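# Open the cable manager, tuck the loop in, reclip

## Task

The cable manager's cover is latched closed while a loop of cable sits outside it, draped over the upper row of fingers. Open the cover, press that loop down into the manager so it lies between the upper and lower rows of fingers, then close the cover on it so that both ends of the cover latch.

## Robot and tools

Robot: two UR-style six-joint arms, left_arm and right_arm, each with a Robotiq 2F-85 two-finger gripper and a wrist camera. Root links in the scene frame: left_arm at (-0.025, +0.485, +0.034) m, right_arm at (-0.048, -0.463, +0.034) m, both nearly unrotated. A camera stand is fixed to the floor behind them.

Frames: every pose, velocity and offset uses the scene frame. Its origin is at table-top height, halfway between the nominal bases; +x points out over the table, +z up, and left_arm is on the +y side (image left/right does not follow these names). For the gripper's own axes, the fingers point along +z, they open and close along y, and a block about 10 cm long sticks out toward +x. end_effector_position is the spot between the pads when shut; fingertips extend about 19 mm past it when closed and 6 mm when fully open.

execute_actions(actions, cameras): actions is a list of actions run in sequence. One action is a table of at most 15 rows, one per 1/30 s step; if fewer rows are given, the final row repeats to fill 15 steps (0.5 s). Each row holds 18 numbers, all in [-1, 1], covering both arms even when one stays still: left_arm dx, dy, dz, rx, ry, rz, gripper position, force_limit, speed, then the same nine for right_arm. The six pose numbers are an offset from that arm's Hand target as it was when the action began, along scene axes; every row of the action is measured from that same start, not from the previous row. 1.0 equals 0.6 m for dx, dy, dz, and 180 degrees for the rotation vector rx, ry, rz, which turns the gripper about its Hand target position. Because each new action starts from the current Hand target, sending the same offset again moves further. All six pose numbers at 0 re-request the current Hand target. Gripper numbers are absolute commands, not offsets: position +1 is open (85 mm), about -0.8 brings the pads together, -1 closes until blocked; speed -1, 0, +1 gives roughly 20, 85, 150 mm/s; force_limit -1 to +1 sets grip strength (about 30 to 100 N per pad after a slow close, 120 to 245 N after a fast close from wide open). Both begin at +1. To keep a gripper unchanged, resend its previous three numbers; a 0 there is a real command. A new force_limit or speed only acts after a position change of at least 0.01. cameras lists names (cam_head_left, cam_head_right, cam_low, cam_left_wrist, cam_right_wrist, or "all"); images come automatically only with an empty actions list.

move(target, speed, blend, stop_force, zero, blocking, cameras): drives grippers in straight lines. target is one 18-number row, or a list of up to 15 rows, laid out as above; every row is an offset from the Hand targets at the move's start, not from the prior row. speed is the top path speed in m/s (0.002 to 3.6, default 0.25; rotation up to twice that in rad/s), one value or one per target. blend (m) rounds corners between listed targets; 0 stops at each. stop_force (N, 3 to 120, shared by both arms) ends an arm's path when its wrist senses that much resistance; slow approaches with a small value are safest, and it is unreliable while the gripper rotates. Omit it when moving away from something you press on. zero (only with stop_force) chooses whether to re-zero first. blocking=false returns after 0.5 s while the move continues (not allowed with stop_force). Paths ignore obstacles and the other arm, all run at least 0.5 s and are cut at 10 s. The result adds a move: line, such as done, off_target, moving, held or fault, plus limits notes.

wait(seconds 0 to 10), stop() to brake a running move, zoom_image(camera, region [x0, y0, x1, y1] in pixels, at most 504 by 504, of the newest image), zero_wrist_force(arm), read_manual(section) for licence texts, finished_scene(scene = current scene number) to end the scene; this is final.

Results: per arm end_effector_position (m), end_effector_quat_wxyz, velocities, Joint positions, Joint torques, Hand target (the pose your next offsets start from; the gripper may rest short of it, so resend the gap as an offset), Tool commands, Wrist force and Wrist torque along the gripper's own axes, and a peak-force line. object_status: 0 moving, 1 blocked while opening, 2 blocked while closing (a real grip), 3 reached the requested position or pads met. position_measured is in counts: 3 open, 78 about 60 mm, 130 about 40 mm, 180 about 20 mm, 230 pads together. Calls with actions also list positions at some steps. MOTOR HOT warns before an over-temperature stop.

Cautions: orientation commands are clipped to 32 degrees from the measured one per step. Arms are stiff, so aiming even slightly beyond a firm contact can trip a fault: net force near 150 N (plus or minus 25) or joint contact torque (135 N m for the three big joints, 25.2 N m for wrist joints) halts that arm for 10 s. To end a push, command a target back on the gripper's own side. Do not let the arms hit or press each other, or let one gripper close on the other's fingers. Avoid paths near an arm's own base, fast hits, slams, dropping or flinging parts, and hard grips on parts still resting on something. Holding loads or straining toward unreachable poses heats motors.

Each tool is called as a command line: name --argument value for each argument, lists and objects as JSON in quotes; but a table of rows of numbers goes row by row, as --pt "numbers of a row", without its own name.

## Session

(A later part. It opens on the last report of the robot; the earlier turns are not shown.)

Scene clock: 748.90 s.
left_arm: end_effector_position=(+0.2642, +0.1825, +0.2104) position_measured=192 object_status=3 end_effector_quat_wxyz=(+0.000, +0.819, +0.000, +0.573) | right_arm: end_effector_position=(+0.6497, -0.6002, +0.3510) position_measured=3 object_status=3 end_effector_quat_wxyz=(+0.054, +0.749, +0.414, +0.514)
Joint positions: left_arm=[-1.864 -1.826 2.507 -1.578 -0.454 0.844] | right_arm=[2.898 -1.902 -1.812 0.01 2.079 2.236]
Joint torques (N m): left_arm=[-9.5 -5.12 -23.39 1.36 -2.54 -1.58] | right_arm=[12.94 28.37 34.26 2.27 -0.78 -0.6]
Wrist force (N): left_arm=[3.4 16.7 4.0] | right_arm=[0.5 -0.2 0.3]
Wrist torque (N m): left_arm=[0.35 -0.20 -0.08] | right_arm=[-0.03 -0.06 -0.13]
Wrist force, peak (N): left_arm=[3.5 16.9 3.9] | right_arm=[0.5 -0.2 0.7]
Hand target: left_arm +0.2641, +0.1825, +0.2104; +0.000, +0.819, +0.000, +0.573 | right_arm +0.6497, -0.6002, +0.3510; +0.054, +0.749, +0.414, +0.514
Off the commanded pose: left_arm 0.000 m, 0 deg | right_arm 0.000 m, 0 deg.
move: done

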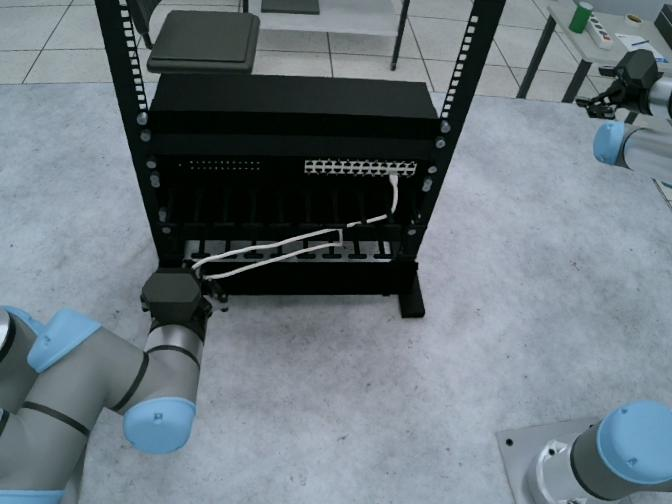

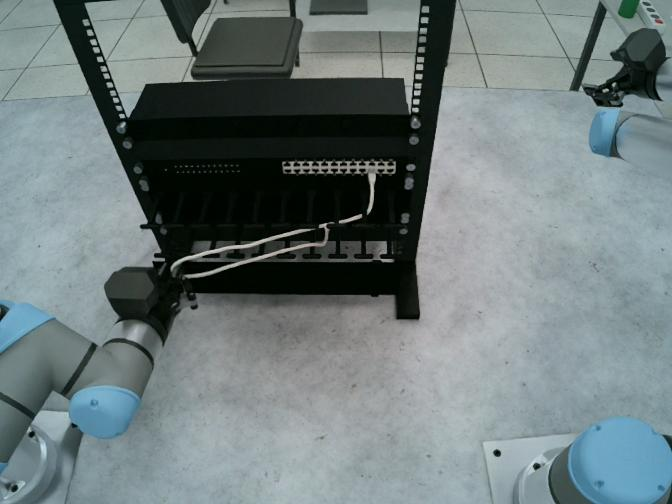

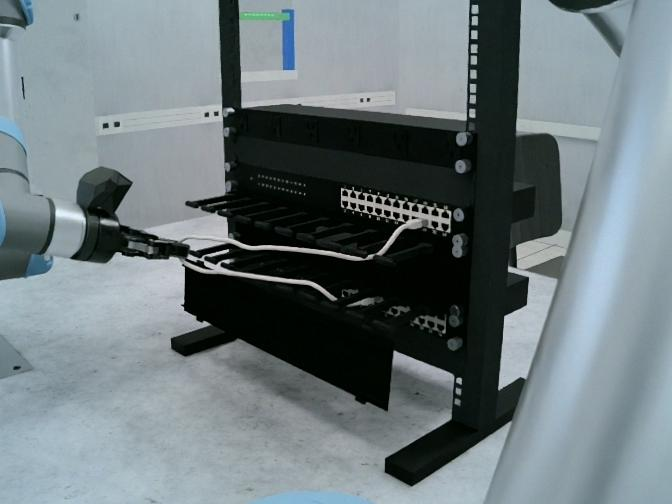

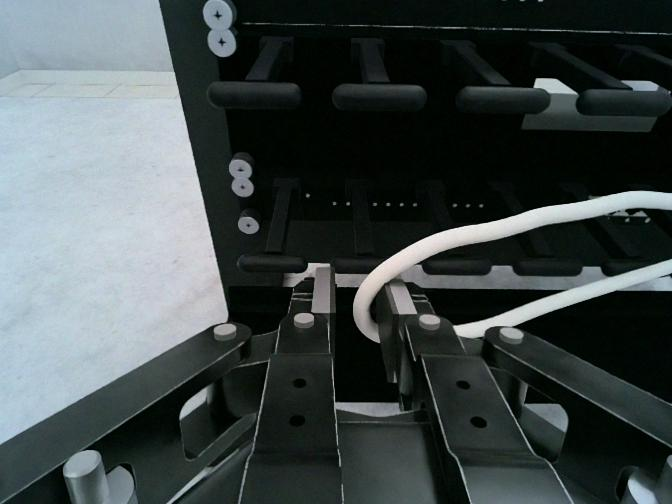

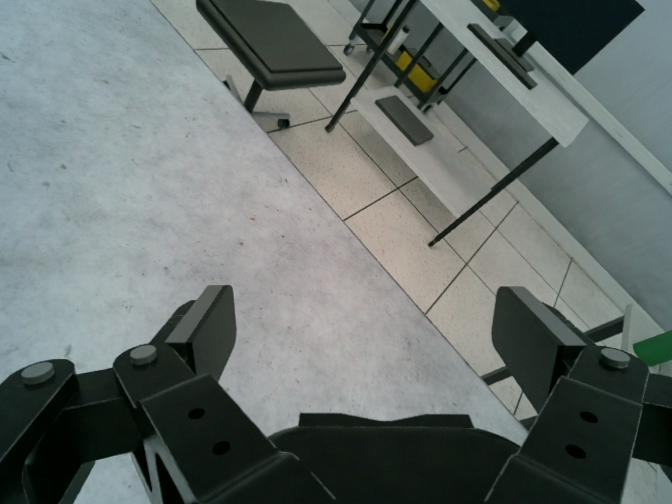

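move --pt "0.06 0 -0.002 0 0 0 -0.5 -0.6 -0.9 0 0 0 0 0 0 1 1 1" --pt "0.175 0.0 -0.004 0 0 0 -0.5 -0.6 -0.9 0 0 0 0 0 0 1 1 1" --pt "0.175 -0.01 -0.004 0 0 0 -0.1 -0.6 -0.9 0 0 0 0 0 0 1 1 1" --cameras '["cam_left_wrist","cam_low"]' --speed 0.06 --blend '[0.005,0,0]'

zoom_image --camera "cam_low" --region '[160, 190, 360, 340]'

zoom_image --camera "cam_left_wrist" --region '[250, 150, 650, 450]'

Scene clock: 767.33 s.
left_arm: end_effector_position=(+0.3691, +0.1765, +0.2080) position_measured=141 object_status=0 end_effector_quat_wxyz=(+0.000, +0.819, +0.000, +0.573) | right_arm: end_effector_position=(+0.6497, -0.6002, +0.3510) position_measured=3 object_status=3 end_effector_quat_wxyz=(+0.054, +0.749, +0.414, +0.514)
Joint positions: left_arm=[-1.508 -1.512 2.566 -2.79 -0.355 1.746] | right_arm=[2.898 -1.902 -1.812 0.01 2.079 2.236]
Joint torques (N m): left_arm=[-12.23 -8.17 -23.34 -3.76 0.73 1.38] | right_arm=[12.97 28.27 32.29 2.62 -0.91 -0.71]
Wrist force (N): left_arm=[2.2 4.2 0.2] | right_arm=[0.2 -0.1 0.2]
Wrist torque (N m): left_arm=[0.44 -0.19 -0.12] | right_arm=[-0.01 -0.02 -0.13]
Wrist force, peak (N): left_arm=[3.5 17.0 3.7] | right_arm=[0.7 -0.3 0.4]
Hand target: left_arm +0.3691, +0.1765, +0.2080; +0.000, +0.819, +0.000, +0.573 | right_arm +0.6497, -0.6002, +0.3510; +0.054, +0.749, +0.414, +0.514
Off the commanded pose: left_arm 0.000 m, 0 deg | right_arm 0.000 m, 0 deg.
move: done
Images, in order (width x height): cam_low 672x504, cam_left_wrist 672x504.

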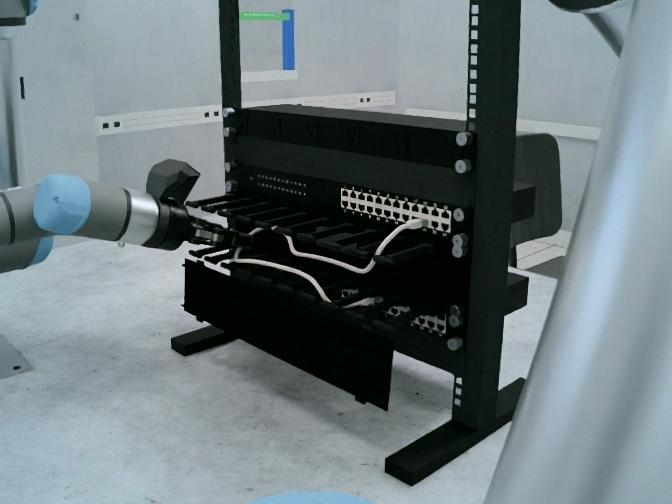

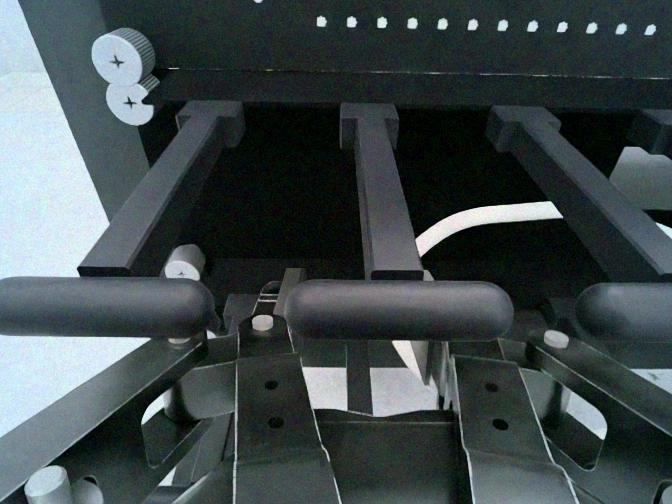

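Scaled by 2.520 from the camera's 672x504 image, which has a finer 960x720 frame.

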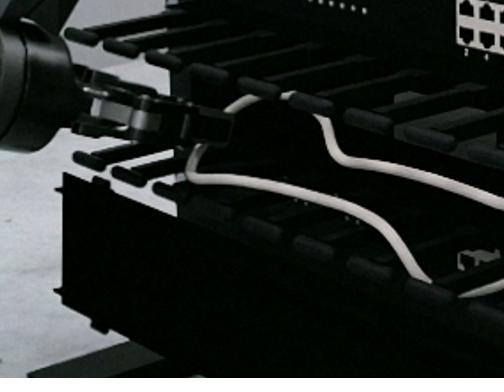

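Scaled by 1.260 from the camera's 672x504 image, which has a finer 960x720 frame.

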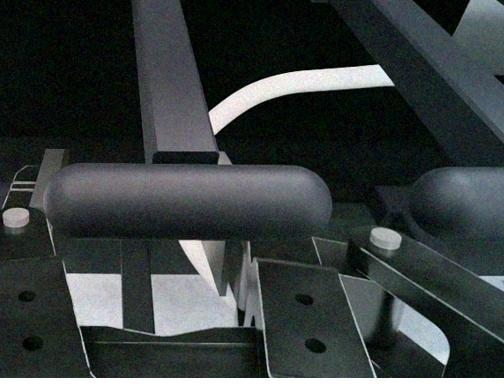

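move --target '[0.0,-0.025,0.0,0,0,0,-0.1,-0.6,-0.9,0,0,0,0,0,0,1,1,1]' --cameras '["cam_left_wrist","cam_low"]' --speed 0.05

zoom_image --camera "cam_low" --region '[160, 190, 360, 340]'

zoom_image --camera "cam_left_wrist" --region '[250, 150, 650, 450]'

Scene clock: 783.83 s.
left_arm: end_effector_position=(+0.3691, +0.1616, +0.2080) position_measured=141 object_status=3 end_effector_quat_wxyz=(+0.000, +0.819, +0.000, +0.573) | right_arm: end_effector_position=(+0.6497, -0.6002, +0.3510) position_measured=3 object_status=3 end_effector_quat_wxyz=(+0.054, +0.749, +0.414, +0.514)
Joint positions: left_arm=[-1.51 -1.484 2.531 -2.774 -0.354 1.739] | right_arm=[2.898 -1.902 -1.812 0.01 2.079 2.236]
Joint torques (N m): left_arm=[-12.63 -9.79 -22.73 -1.51 3.51 -1.8] | right_arm=[13.16 27.5 33.64 2.55 -0.96 -0.92]
Wrist force (N): left_arm=[1.4 3.7 0.1] | right_arm=[0.2 0.0 0.3]
Wrist torque (N m): left_arm=[0.43 -0.16 -0.03] | right_arm=[0.00 -0.02 -0.12]
Wrist force, peak (N): left_arm=[2.3 4.3 0.2] | right_arm=[0.5 -0.3 0.6]
Hand target: left_arm +0.3691, +0.1615, +0.2080; +0.000, +0.819, +0.000, +0.573 | right_arm +0.6497, -0.6002, +0.3510; +0.054, +0.749, +0.414, +0.514
Off the commanded pose: left_arm 0.000 m, 0 deg | right_arm 0.000 m, 0 deg.
move: done
Images, in order (width x height): cam_low 672x504, cam_left_wrist 672x504.

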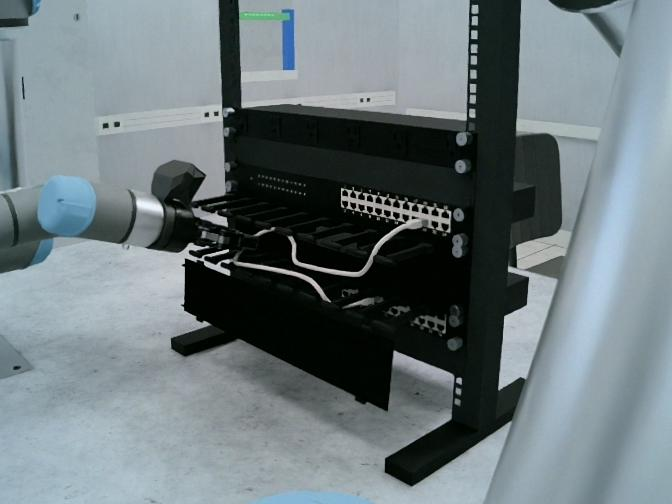

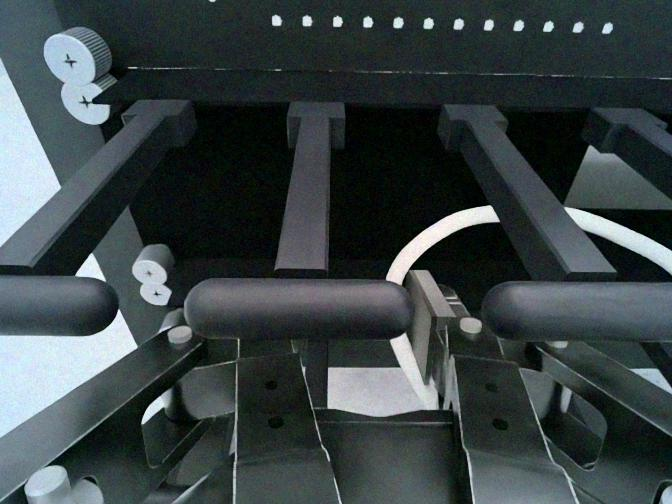

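Scaled by 2.520 from the camera's 672x504 image, which has a finer 960x720 frame.

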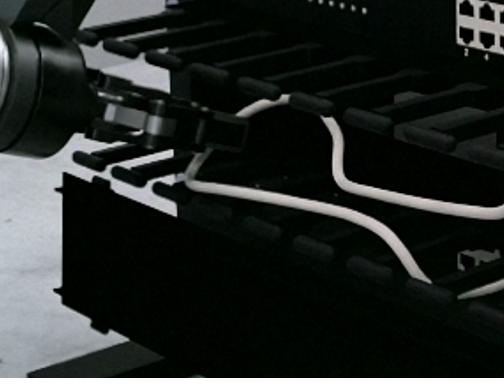

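Scaled by 1.260 from the camera's 672x504 image, which has a finer 960x720 frame.

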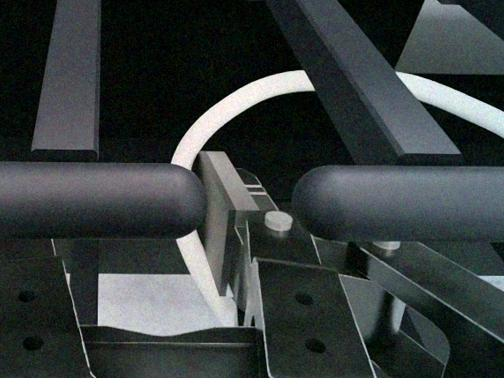

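move --pt "0.0 -0.012 0.0 0 0 0 -0.1 -0.6 -0.9 0 0 0 0 0 0 1 1 1" --pt "-0.06 -0.014 0.002 0 0 0 -0.1 -0.6 -0.9 0 0 0 0 0 0 1 1 1" --pt "-0.18 -0.014 0.004 0 0 0 -0.1 -0.6 -0.9 0 0 0 0 0 0 1 1 1" --cameras '["all"]' --speed 0.05

zoom_image --camera "cam_low" --region '[160, 190, 360, 340]'

zoom_image --camera "cam_left_wrist" --region '[250, 50, 672, 350]'

zoom_image --camera "cam_head_left" --region '[150, 180, 430, 300]'

Scene clock: 800.97 s.
left_arm: end_effector_position=(+0.2612, +0.1531, +0.2104) position_measured=141 object_status=3 end_effector_quat_wxyz=(+0.000, +0.819, +0.000, +0.573) | right_arm: end_effector_position=(+0.6497, -0.6002, +0.3510) position_measured=3 object_status=3 end_effector_quat_wxyz=(+0.054, +0.749, +0.414, +0.514)
Joint positions: left_arm=[-1.845 -1.733 2.449 -1.644 -0.442 0.878] | right_arm=[2.898 -1.902 -1.812 0.01 2.079 2.236]
Joint torques (N m): left_arm=[-12.71 -9.96 -27.36 -0.21 0.07 -1.76] | right_arm=[14.2 27.42 34.52 2.74 -1.13 -0.86]
Wrist force (N): left_arm=[1.2 4.9 0.6] | right_arm=[0.3 -0.2 0.3]
Wrist torque (N m): left_arm=[0.43 -0.15 -0.05] | right_arm=[-0.03 -0.04 -0.13]
Wrist force, peak (N): left_arm=[3.9 4.7 2.3] | right_arm=[0.6 0.0 0.7]
Hand target: left_arm +0.2611, +0.1531, +0.2104; +0.000, +0.819, +0.000, +0.573 | right_arm +0.6497, -0.6002, +0.3510; +0.054, +0.749, +0.414, +0.514
Off the commanded pose: left_arm 0.000 m, 0 deg | right_arm 0.000 m, 0 deg.
move: done

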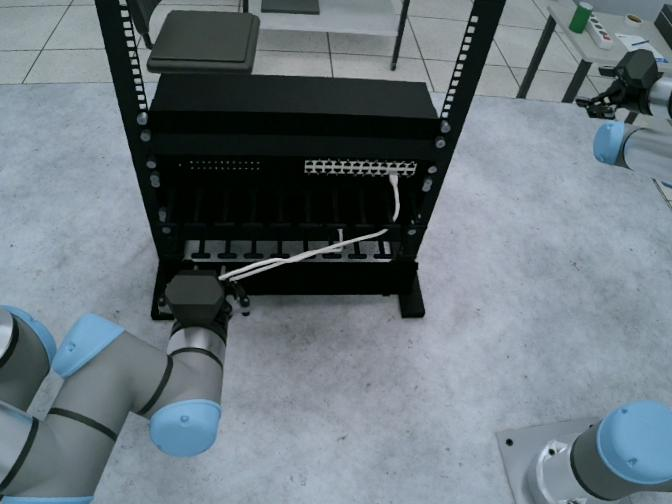

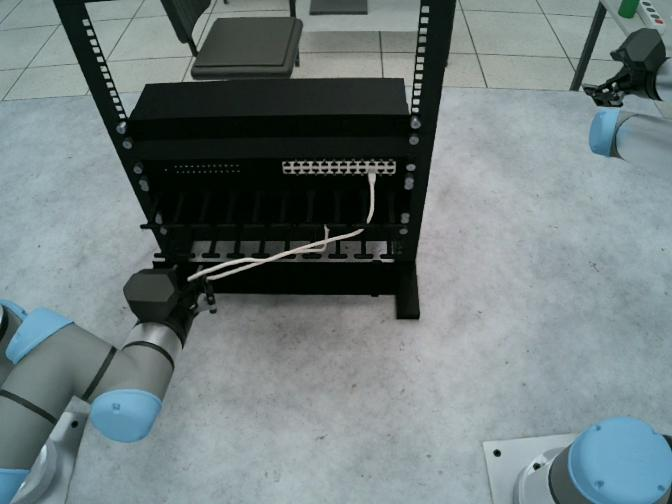

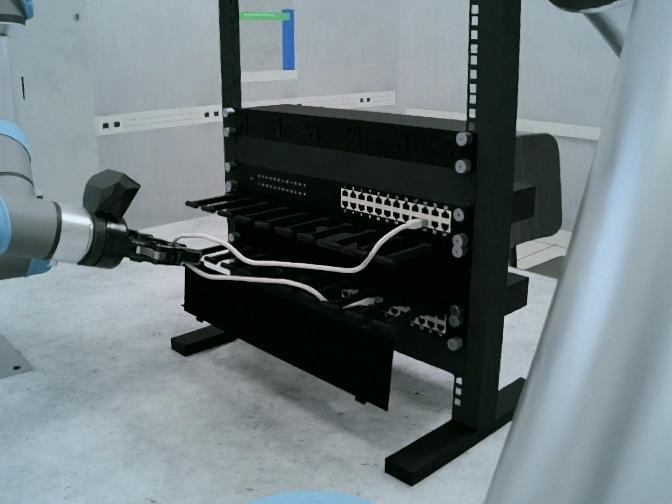

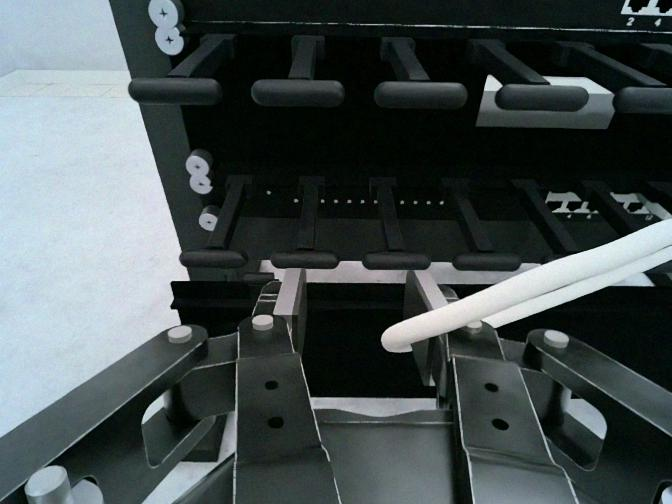

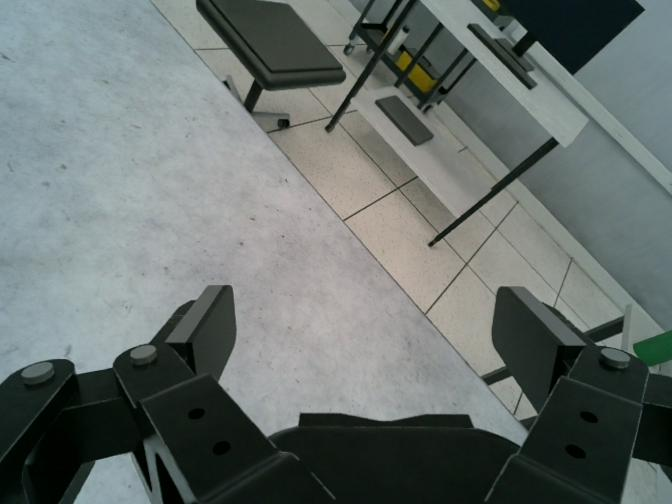

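Scaled by 2.520 from the camera's 672x504 image, which has a finer 960x720 frame.

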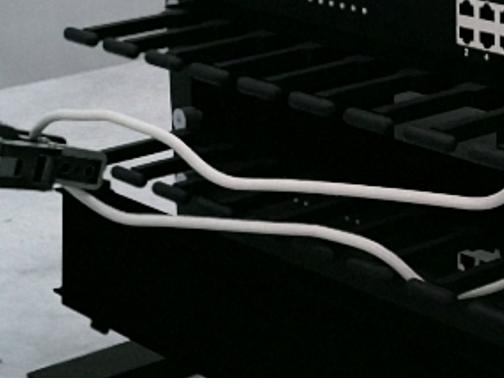

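Scaled by 1.194 from the camera's 672x504 image, which has a finer 960x720 frame.

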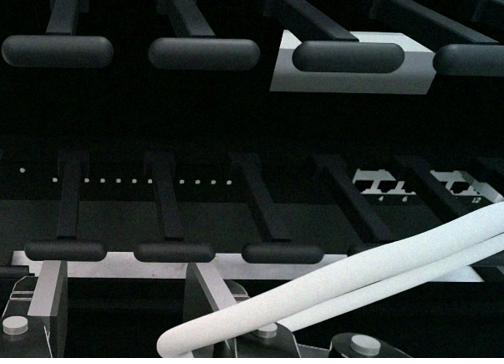

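Scaled by 1.800 from the camera's 672x504 image, which has a finer 960x720 frame.

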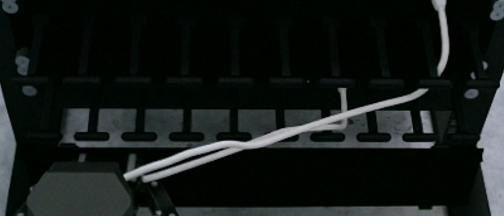

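move --pt "0 0.0 0.0 0 0 0 -1 -0.4 -0.9 0 0 0 0 0 0 1 1 1" --pt "0.008 0.0 0.0 0 0 0 -1 -0.4 -0.9 0 0 0 0 0 0 1 1 1" --cameras '["cam_left_wrist","cam_low"]' --speed 0.05

zoom_image --camera "cam_low" --region '[160, 190, 360, 340]'

zoom_image --camera "cam_left_wrist" --region '[250, 150, 650, 450]'

Scene clock: 819.73 s.
left_arm: end_effector_position=(+0.2659, +0.1531, +0.2104) position_measured=215 object_status=2 end_effector_quat_wxyz=(+0.000, +0.819, +0.000, +0.573) | right_arm: end_effector_position=(+0.6497, -0.6002, +0.3510) position_measured=3 object_status=3 end_effector_quat_wxyz=(+0.054, +0.749, +0.414, +0.514)
Joint positions: left_arm=[-1.83 -1.73 2.454 -1.677 -0.434 0.906] | right_arm=[2.898 -1.902 -1.812 0.01 2.079 2.236]
Joint torques (N m): left_arm=[9.08 -3.67 -8.56 -2.12 2.23 1.76] | right_arm=[12.75 28.03 32.72 2.6 -0.85 -0.85]
Wrist force (N): left_arm=[1.5 8.3 1.5] | right_arm=[0.4 -0.1 0.2]
Wrist torque (N m): left_arm=[0.44 -0.15 -0.15] | right_arm=[-0.02 -0.05 -0.13]
Wrist force, peak (N): left_arm=[2.1 10.0 2.3] | right_arm=[0.2 -0.6 0.5]
Hand target: left_arm +0.2659, +0.1531, +0.2104; +0.000, +0.819, +0.000, +0.573 | right_arm +0.6497, -0.6002, +0.3510; +0.054, +0.749, +0.414, +0.514
Off the commanded pose: left_arm 0.000 m, 0 deg | right_arm 0.000 m, 0 deg.
move: done
Images, in order (width x height): cam_low 672x504, cam_left_wrist 672x504.

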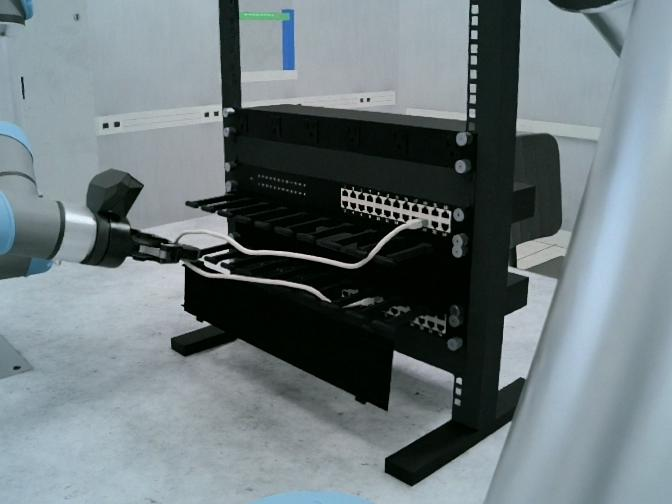

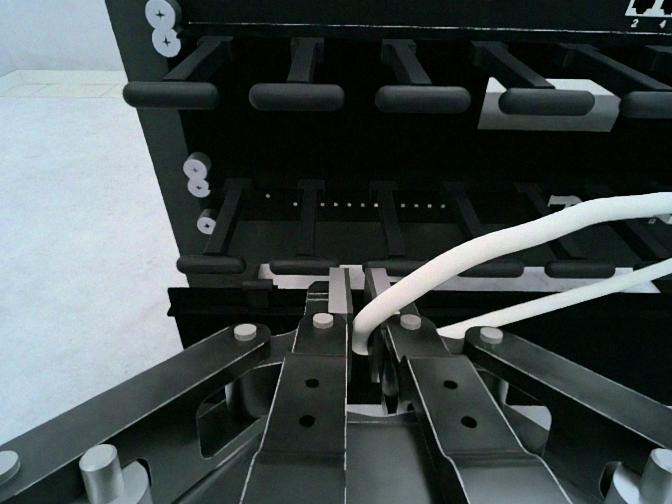

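Scaled by 2.520 from the camera's 672x504 image, which has a finer 960x720 frame.

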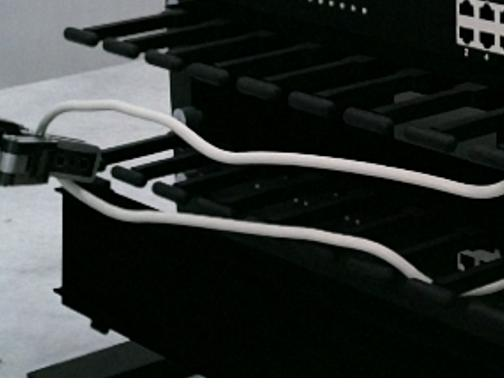

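Scaled by 1.260 from the camera's 672x504 image, which has a finer 960x720 frame.

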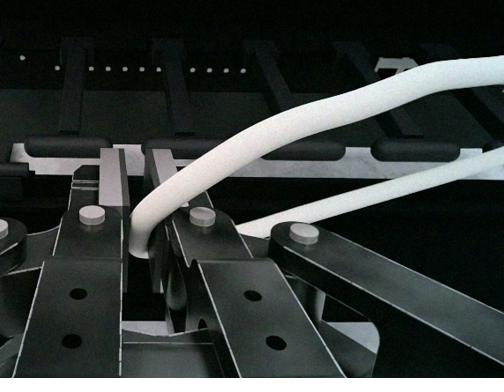

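move --pt "0 0.0 0.0 0 0 0 -0.6 -0.4 -0.9 0 0 0 0 0 0 1 1 1" --pt "-0.005 0.043 0.01 0 0 0 -0.6 -0.4 -0.9 0 0 0 0 0 0 1 1 1" --cameras '["cam_left_wrist"]' --speed 0.05

zoom_image --camera "cam_left_wrist" --region '[250, 150, 650, 450]'

Scene clock: 840.70 s.
left_arm: end_effector_position=(+0.2634, +0.1778, +0.2175) position_measured=204 object_status=3 end_effector_quat_wxyz=(+0.002, +0.818, -0.001, +0.575) | right_arm: end_effector_position=(+0.6497, -0.6002, +0.3510) position_measured=3 object_status=3 end_effector_quat_wxyz=(+0.054, +0.749, +0.414, +0.514)
Joint positions: left_arm=[-1.864 -1.828 2.489 -1.557 -0.448 0.844] | right_arm=[2.898 -1.902 -1.812 0.01 2.079 2.236]
Joint torques (N m): left_arm=[-1.93 -17.38 10.36 7.42 -9.07 -1.25] | right_arm=[13.07 29.03 34.82 2.6 -0.58 -0.72]
Wrist force (N): left_arm=[7.8 65.9 24.7] | right_arm=[0.1 -0.3 0.2]
Wrist torque (N m): left_arm=[0.72 -0.20 -0.52] | right_arm=[-0.05 -0.01 -0.12]
Wrist force, peak (N): left_arm=[8.7 71.7 26.5] | right_arm=[0.7 -0.2 0.6]
Hand target: left_arm +0.2629, +0.1789, +0.2164; +0.000, +0.819, +0.000, +0.573 | right_arm +0.6497, -0.6002, +0.3510; +0.054, +0.749, +0.414, +0.514
Off the commanded pose: left_arm 0.002 m, 0 deg | right_arm 0.000 m, 0 deg.
move: done
Images, in order (width x height): cam_left_wrist 672x504.

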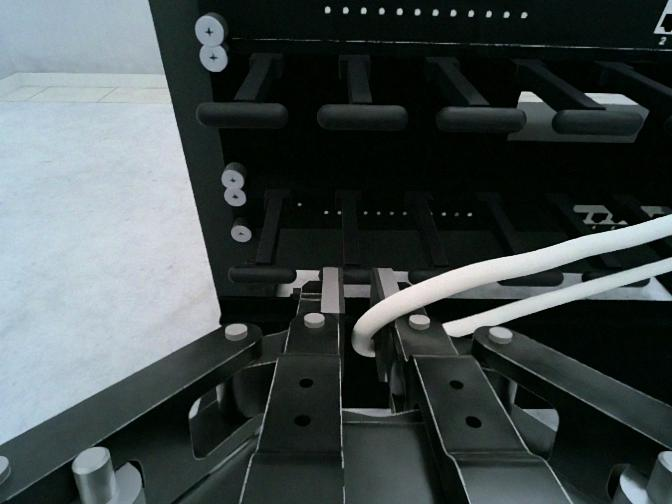

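Scaled by 1.260 from the camera's 672x504 image, which has a finer 960x720 frame.

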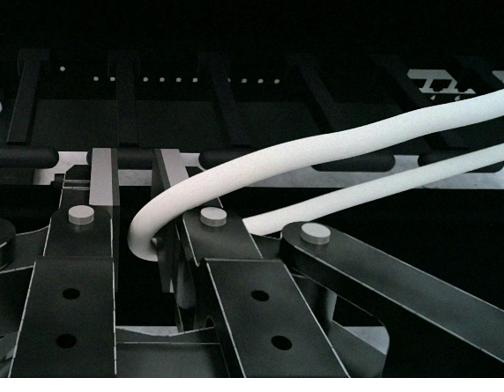

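move --pt "0.005 -0.04 -0.01 0 0 0 -0.6 -0.4 -0.9 0 0 0 0 0 0 1 1 1" --pt "0.005 -0.04 -0.01 0 0 0 -1 -0.4 -0.9 0 0 0 0 0 0 1 1 1" --cameras '["cam_left_wrist"]' --speed 0.06

zoom_image --camera "cam_left_wrist" --region '[250, 150, 650, 450]'

Scene clock: 932.40 s.
left_arm: end_effector_position=(+0.2659, +0.1549, +0.2104) position_measured=216 object_status=0 end_effector_quat_wxyz=(+0.000, +0.819, +0.000, +0.573) | right_arm: end_effector_position=(+0.6497, -0.6002, +0.3510) position_measured=3 object_status=3 end_effector_quat_wxyz=(+0.054, +0.749, +0.414, +0.514)
Joint positions: left_arm=[-1.832 -1.735 2.458 -1.673 -0.434 0.904] | right_arm=[2.898 -1.902 -1.812 0.01 2.079 2.236]
Joint torques (N m): left_arm=[10.07 -2.89 -26.26 -2.31 2.19 1.55] | right_arm=[12.49 27.99 33.58 2.64 -0.87 -0.78]
Wrist force (N): left_arm=[0.6 4.8 -0.9] | right_arm=[0.4 0.1 0.2]
Wrist torque (N m): left_arm=[0.14 -0.01 -0.12] | right_arm=[0.01 -0.05 -0.12]
Wrist force, peak (N): left_arm=[7.7 65.8 24.6] | right_arm=[0.6 -0.3 0.3]
Hand target: left_arm +0.2659, +0.1549, +0.2104; +0.000, +0.819, +0.000, +0.573 | right_arm +0.6497, -0.6002, +0.3510; +0.054, +0.749, +0.414, +0.514
Off the commanded pose: left_arm 0.000 m, 0 deg | right_arm 0.000 m, 0 deg.
move: done
Images, in order (width x height): cam_left_wrist 672x504.

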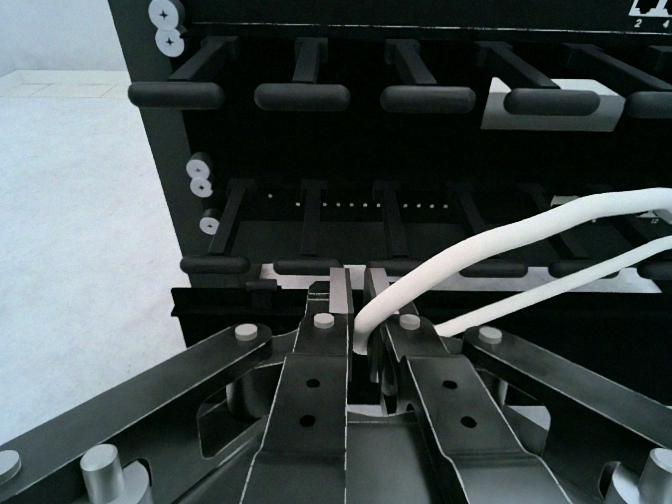

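Scaled by 1.260 from the camera's 672x504 image, which has a finer 960x720 frame.

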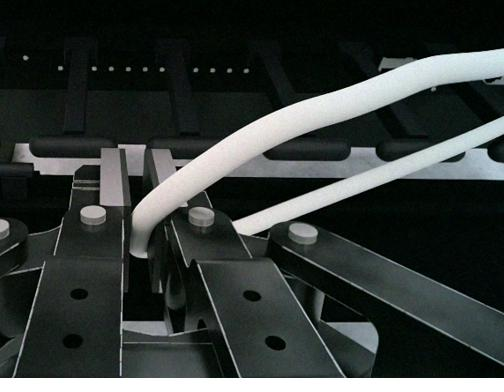

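move --pt "0.0568 0 -0.004 0 0 0 -1 -0.4 -0.9 0 0 0 0 0 0 1 1 1" --pt "0.184 0.013 -0.0058 0 0 0 -1 -0.4 -0.9 0 0 0 0 0 0 1 1 1" --pt "0.184 -0.015 -0.0058 0 0 0 0.3 -0.4 -0.9 0 0 0 0 0 0 1 1 1" --cameras '["cam_left_wrist","cam_low"]' --speed 0.06 --blend '[0.005,0,0]'

zoom_image --camera "cam_left_wrist" --region '[250, 150, 650, 450]'

zoom_image --camera "cam_low" --region '[160, 190, 360, 340]'

Scene clock: 944.00 s.
left_arm: end_effector_position=(+0.3763, +0.1459, +0.2069) position_measured=91 object_status=0 end_effector_quat_wxyz=(+0.000, +0.819, +0.000, +0.573) | right_arm: end_effector_position=(+0.6497, -0.6002, +0.3510) position_measured=3 object_status=3 end_effector_quat_wxyz=(+0.054, +0.749, +0.414, +0.514)
Joint positions: left_arm=[-1.492 -1.426 2.488 -2.837 -0.357 1.79] | right_arm=[2.898 -1.902 -1.812 0.01 2.079 2.236]
Joint torques (N m): left_arm=[-6.45 -14.25 -23.75 -2.43 2.88 -1.65] | right_arm=[12.49 27.36 32.51 2.76 -0.79 -0.86]
Wrist force (N): left_arm=[-0.1 1.7 -2.0] | right_arm=[0.2 -0.3 0.2]
Wrist torque (N m): left_arm=[0.15 0.04 -0.02] | right_arm=[-0.04 -0.01 -0.12]
Wrist force, peak (N): left_arm=[-5.8 4.1 -7.0] | right_arm=[0.6 -0.2 0.8]
Hand target: left_arm +0.3763, +0.1459, +0.2069; +0.000, +0.819, +0.000, +0.573 | right_arm +0.6497, -0.6002, +0.3510; +0.054, +0.749, +0.414, +0.514
Off the commanded pose: left_arm 0.000 m, 0 deg | right_arm 0.000 m, 0 deg.
move: done
Images, in order (width x height): cam_low 672x504, cam_left_wrist 672x504.

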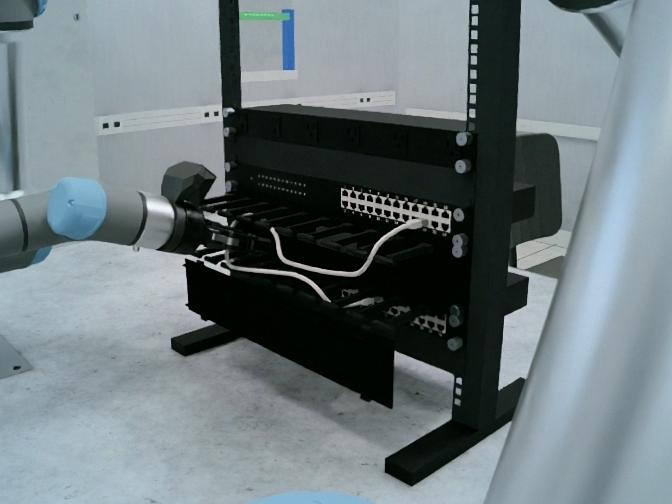

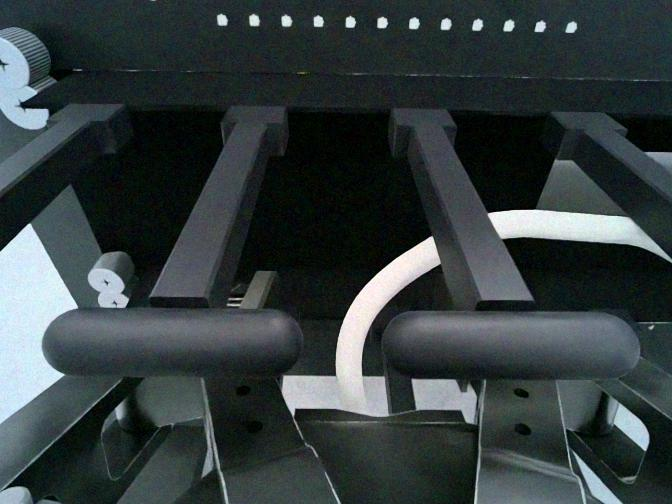

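Scaled by 1.260 from the camera's 672x504 image, which has a finer 960x720 frame.

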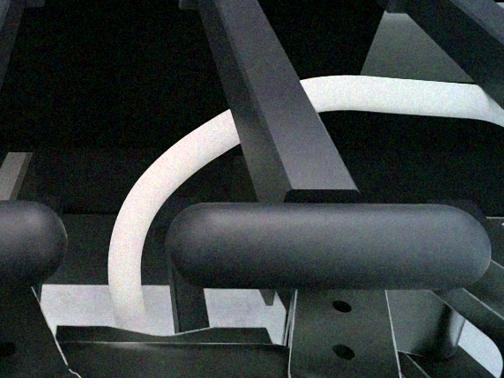

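Scaled by 2.520 from the camera's 672x504 image, which has a finer 960x720 frame.

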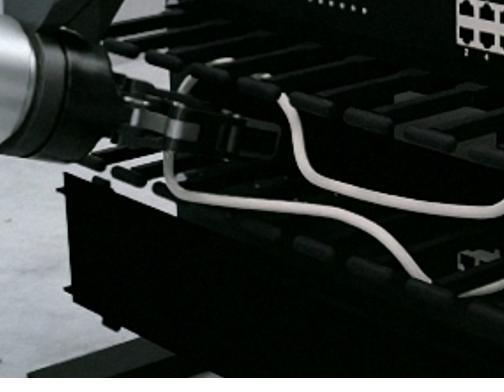

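move --pt "-0.06 0 0.002 0 0 0 0.3 -0.4 -0.9 0 0 0 0 0 0 1 1 1" --pt "-0.2 0 0.006 0 0 0 0.3 -0.4 -0.9 0 0 0 0 0 0 1 1 1" --cameras '["all"]' --speed 0.05 --blend '[0.005,0]'

zoom_image --camera "cam_left_wrist" --region '[250, 50, 672, 350]'

zoom_image --camera "cam_low" --region '[160, 190, 360, 340]'

zoom_image --camera "cam_head_left" --region '[150, 180, 430, 300]'

Scene clock: 955.27 s.
left_arm: end_effector_position=(+0.2564, +0.1459, +0.2105) position_measured=91 object_status=3 end_effector_quat_wxyz=(+0.000, +0.819, +0.000, +0.573) | right_arm: end_effector_position=(+0.6497, -0.6002, +0.3510) position_measured=3 object_status=3 end_effector_quat_wxyz=(+0.054, +0.749, +0.414, +0.514)
Joint positions: left_arm=[-1.854 -1.714 2.43 -1.63 -0.448 0.863] | right_arm=[2.898 -1.902 -1.812 0.01 2.079 2.236]
Joint torques (N m): left_arm=[-12.39 -11.37 -28.12 -0.09 0.34 -1.81] | right_arm=[12.64 27.82 33.11 2.81 -0.66 -0.9]
Wrist force (N): left_arm=[0.0 1.8 -2.2] | right_arm=[0.3 -0.1 0.3]
Wrist torque (N m): left_arm=[0.16 0.01 -0.04] | right_arm=[-0.02 -0.03 -0.12]
Wrist force, peak (N): left_arm=[-0.2 1.8 -2.5] | right_arm=[0.4 -0.3 0.8]
Hand target: left_arm +0.2563, +0.1459, +0.2105; +0.000, +0.819, +0.000, +0.573 | right_arm +0.6497, -0.6002, +0.3510; +0.054, +0.749, +0.414, +0.514
Off the commanded pose: left_arm 0.000 m, 0 deg | right_arm 0.000 m, 0 deg.
move: done

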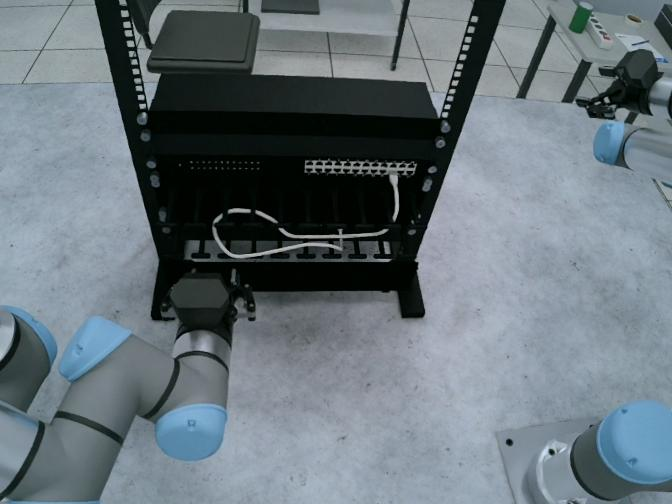

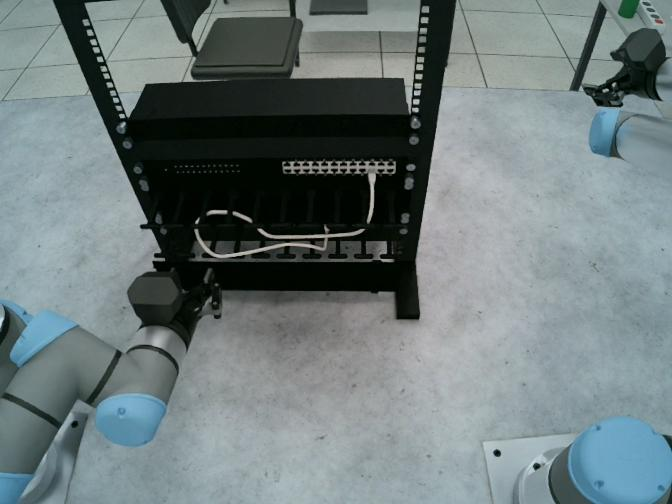

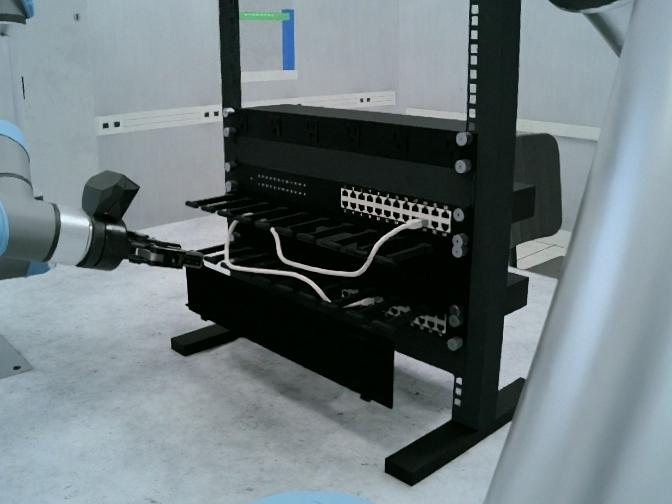

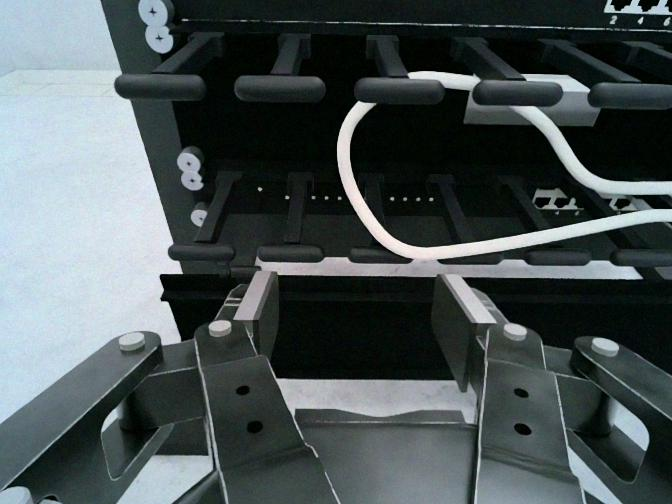

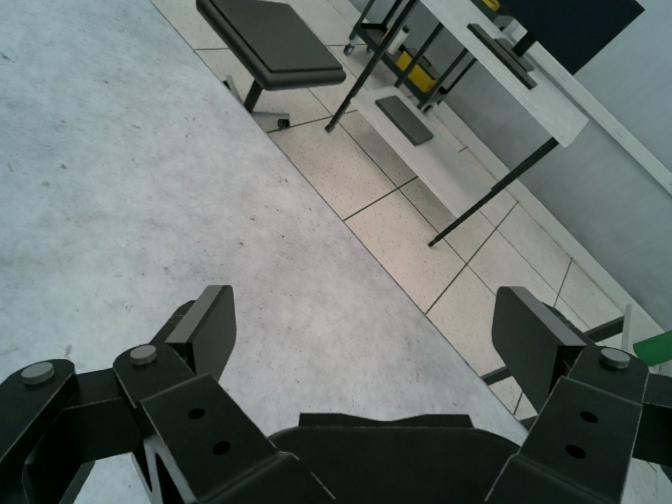

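Scaled by 1.194 from the camera's 672x504 image, which has a finer 960x720 frame.

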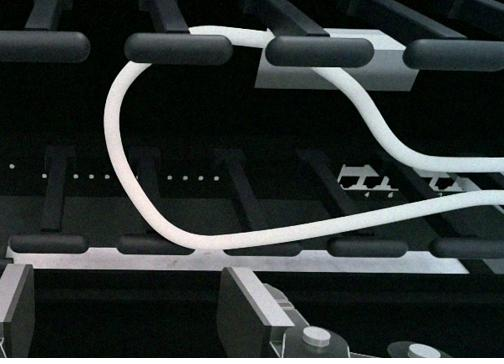

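Scaled by 2.520 from the camera's 672x504 image, which has a finer 960x720 frame.

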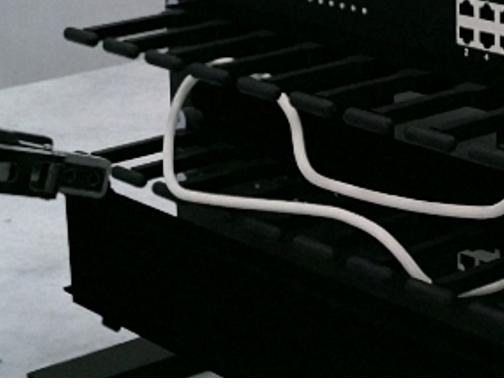

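Scaled by 1.800 from the camera's 672x504 image, which has a finer 960x720 frame.

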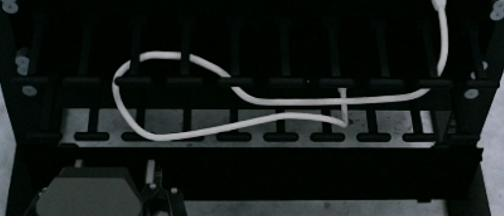

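move --pt "0 0 0.0 0 0 0 -1 -0.4 0 0 0 0 0 0 0 1 1 1" --pt "0.06 -0.047 -0.0125 0 0 0 -1 -0.4 0 0 0 0 0 0 0 1 1 1" --pt "0.145 -0.047 -0.0125 0 0 0 -1 -0.4 0 0 0 0 0 0 0 1 1 1" --cameras '["cam_left_wrist","cam_low"]' --speed 0.06 --blend '[0,0.005,0]'

zoom_image --camera "cam_low" --region '[160, 190, 360, 340]'

Scene clock: 1003.93 s.
left_arm: end_effector_position=(+0.3433, +0.1177, +0.2030) position_measured=232 object_status=3 end_effector_quat_wxyz=(+0.000, +0.819, +0.000, +0.573) | right_arm: end_effector_position=(+0.6497, -0.6002, +0.3510) position_measured=3 object_status=3 end_effector_quat_wxyz=(+0.054, +0.749, +0.414, +0.514)
Joint positions: left_arm=[-1.587 -1.47 2.438 -2.487 -0.35 1.516] | right_arm=[2.898 -1.902 -1.812 0.01 2.079 2.236]
Joint torques (N m): left_arm=[9.61 -11.55 -7.05 -3.58 0.79 1.61] | right_arm=[12.78 28.96 34.65 3.15 -0.57 -0.74]
Wrist force (N): left_arm=[3.3 -0.9 -4.0] | right_arm=[0.2 -0.1 0.5]
Wrist torque (N m): left_arm=[-0.27 -0.54 -0.10] | right_arm=[-0.01 -0.01 -0.13]
Wrist force, peak (N): left_arm=[56.5 -16.5 -55.1] | right_arm=[0.5 -0.4 0.7]
Hand target: left_arm +0.3433, +0.1177, +0.2030; +0.000, +0.819, +0.000, +0.573 | right_arm +0.6497, -0.6002, +0.3510; +0.054, +0.749, +0.414, +0.514
Off the commanded pose: left_arm 0.000 m, 0 deg | right_arm 0.000 m, 0 deg.
move: done
Images, in order (width x height): cam_low 672x504, cam_left_wrist 672x504.

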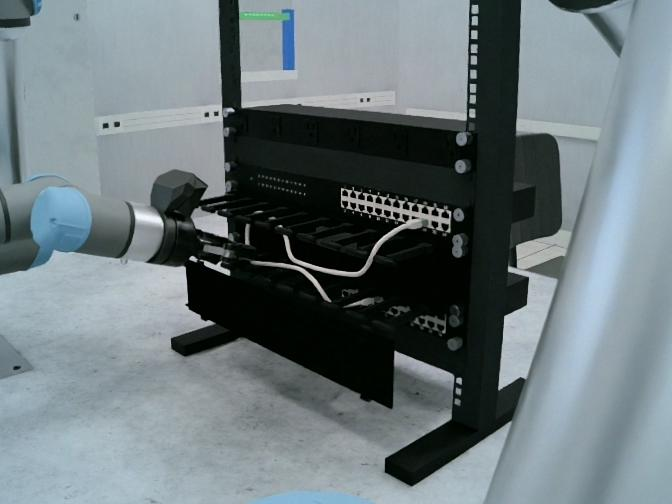

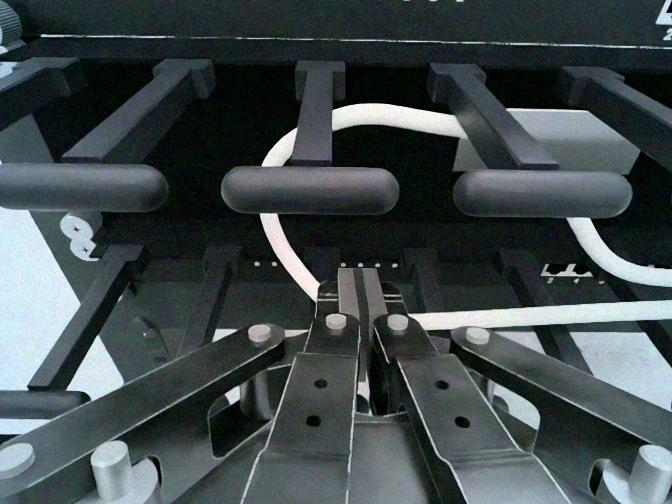

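Scaled by 2.520 from the camera's 672x504 image, which has a finer 960x720 frame.

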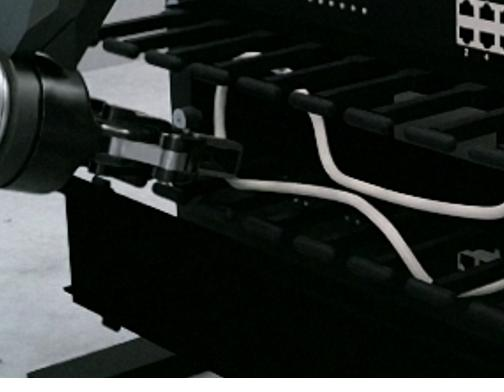

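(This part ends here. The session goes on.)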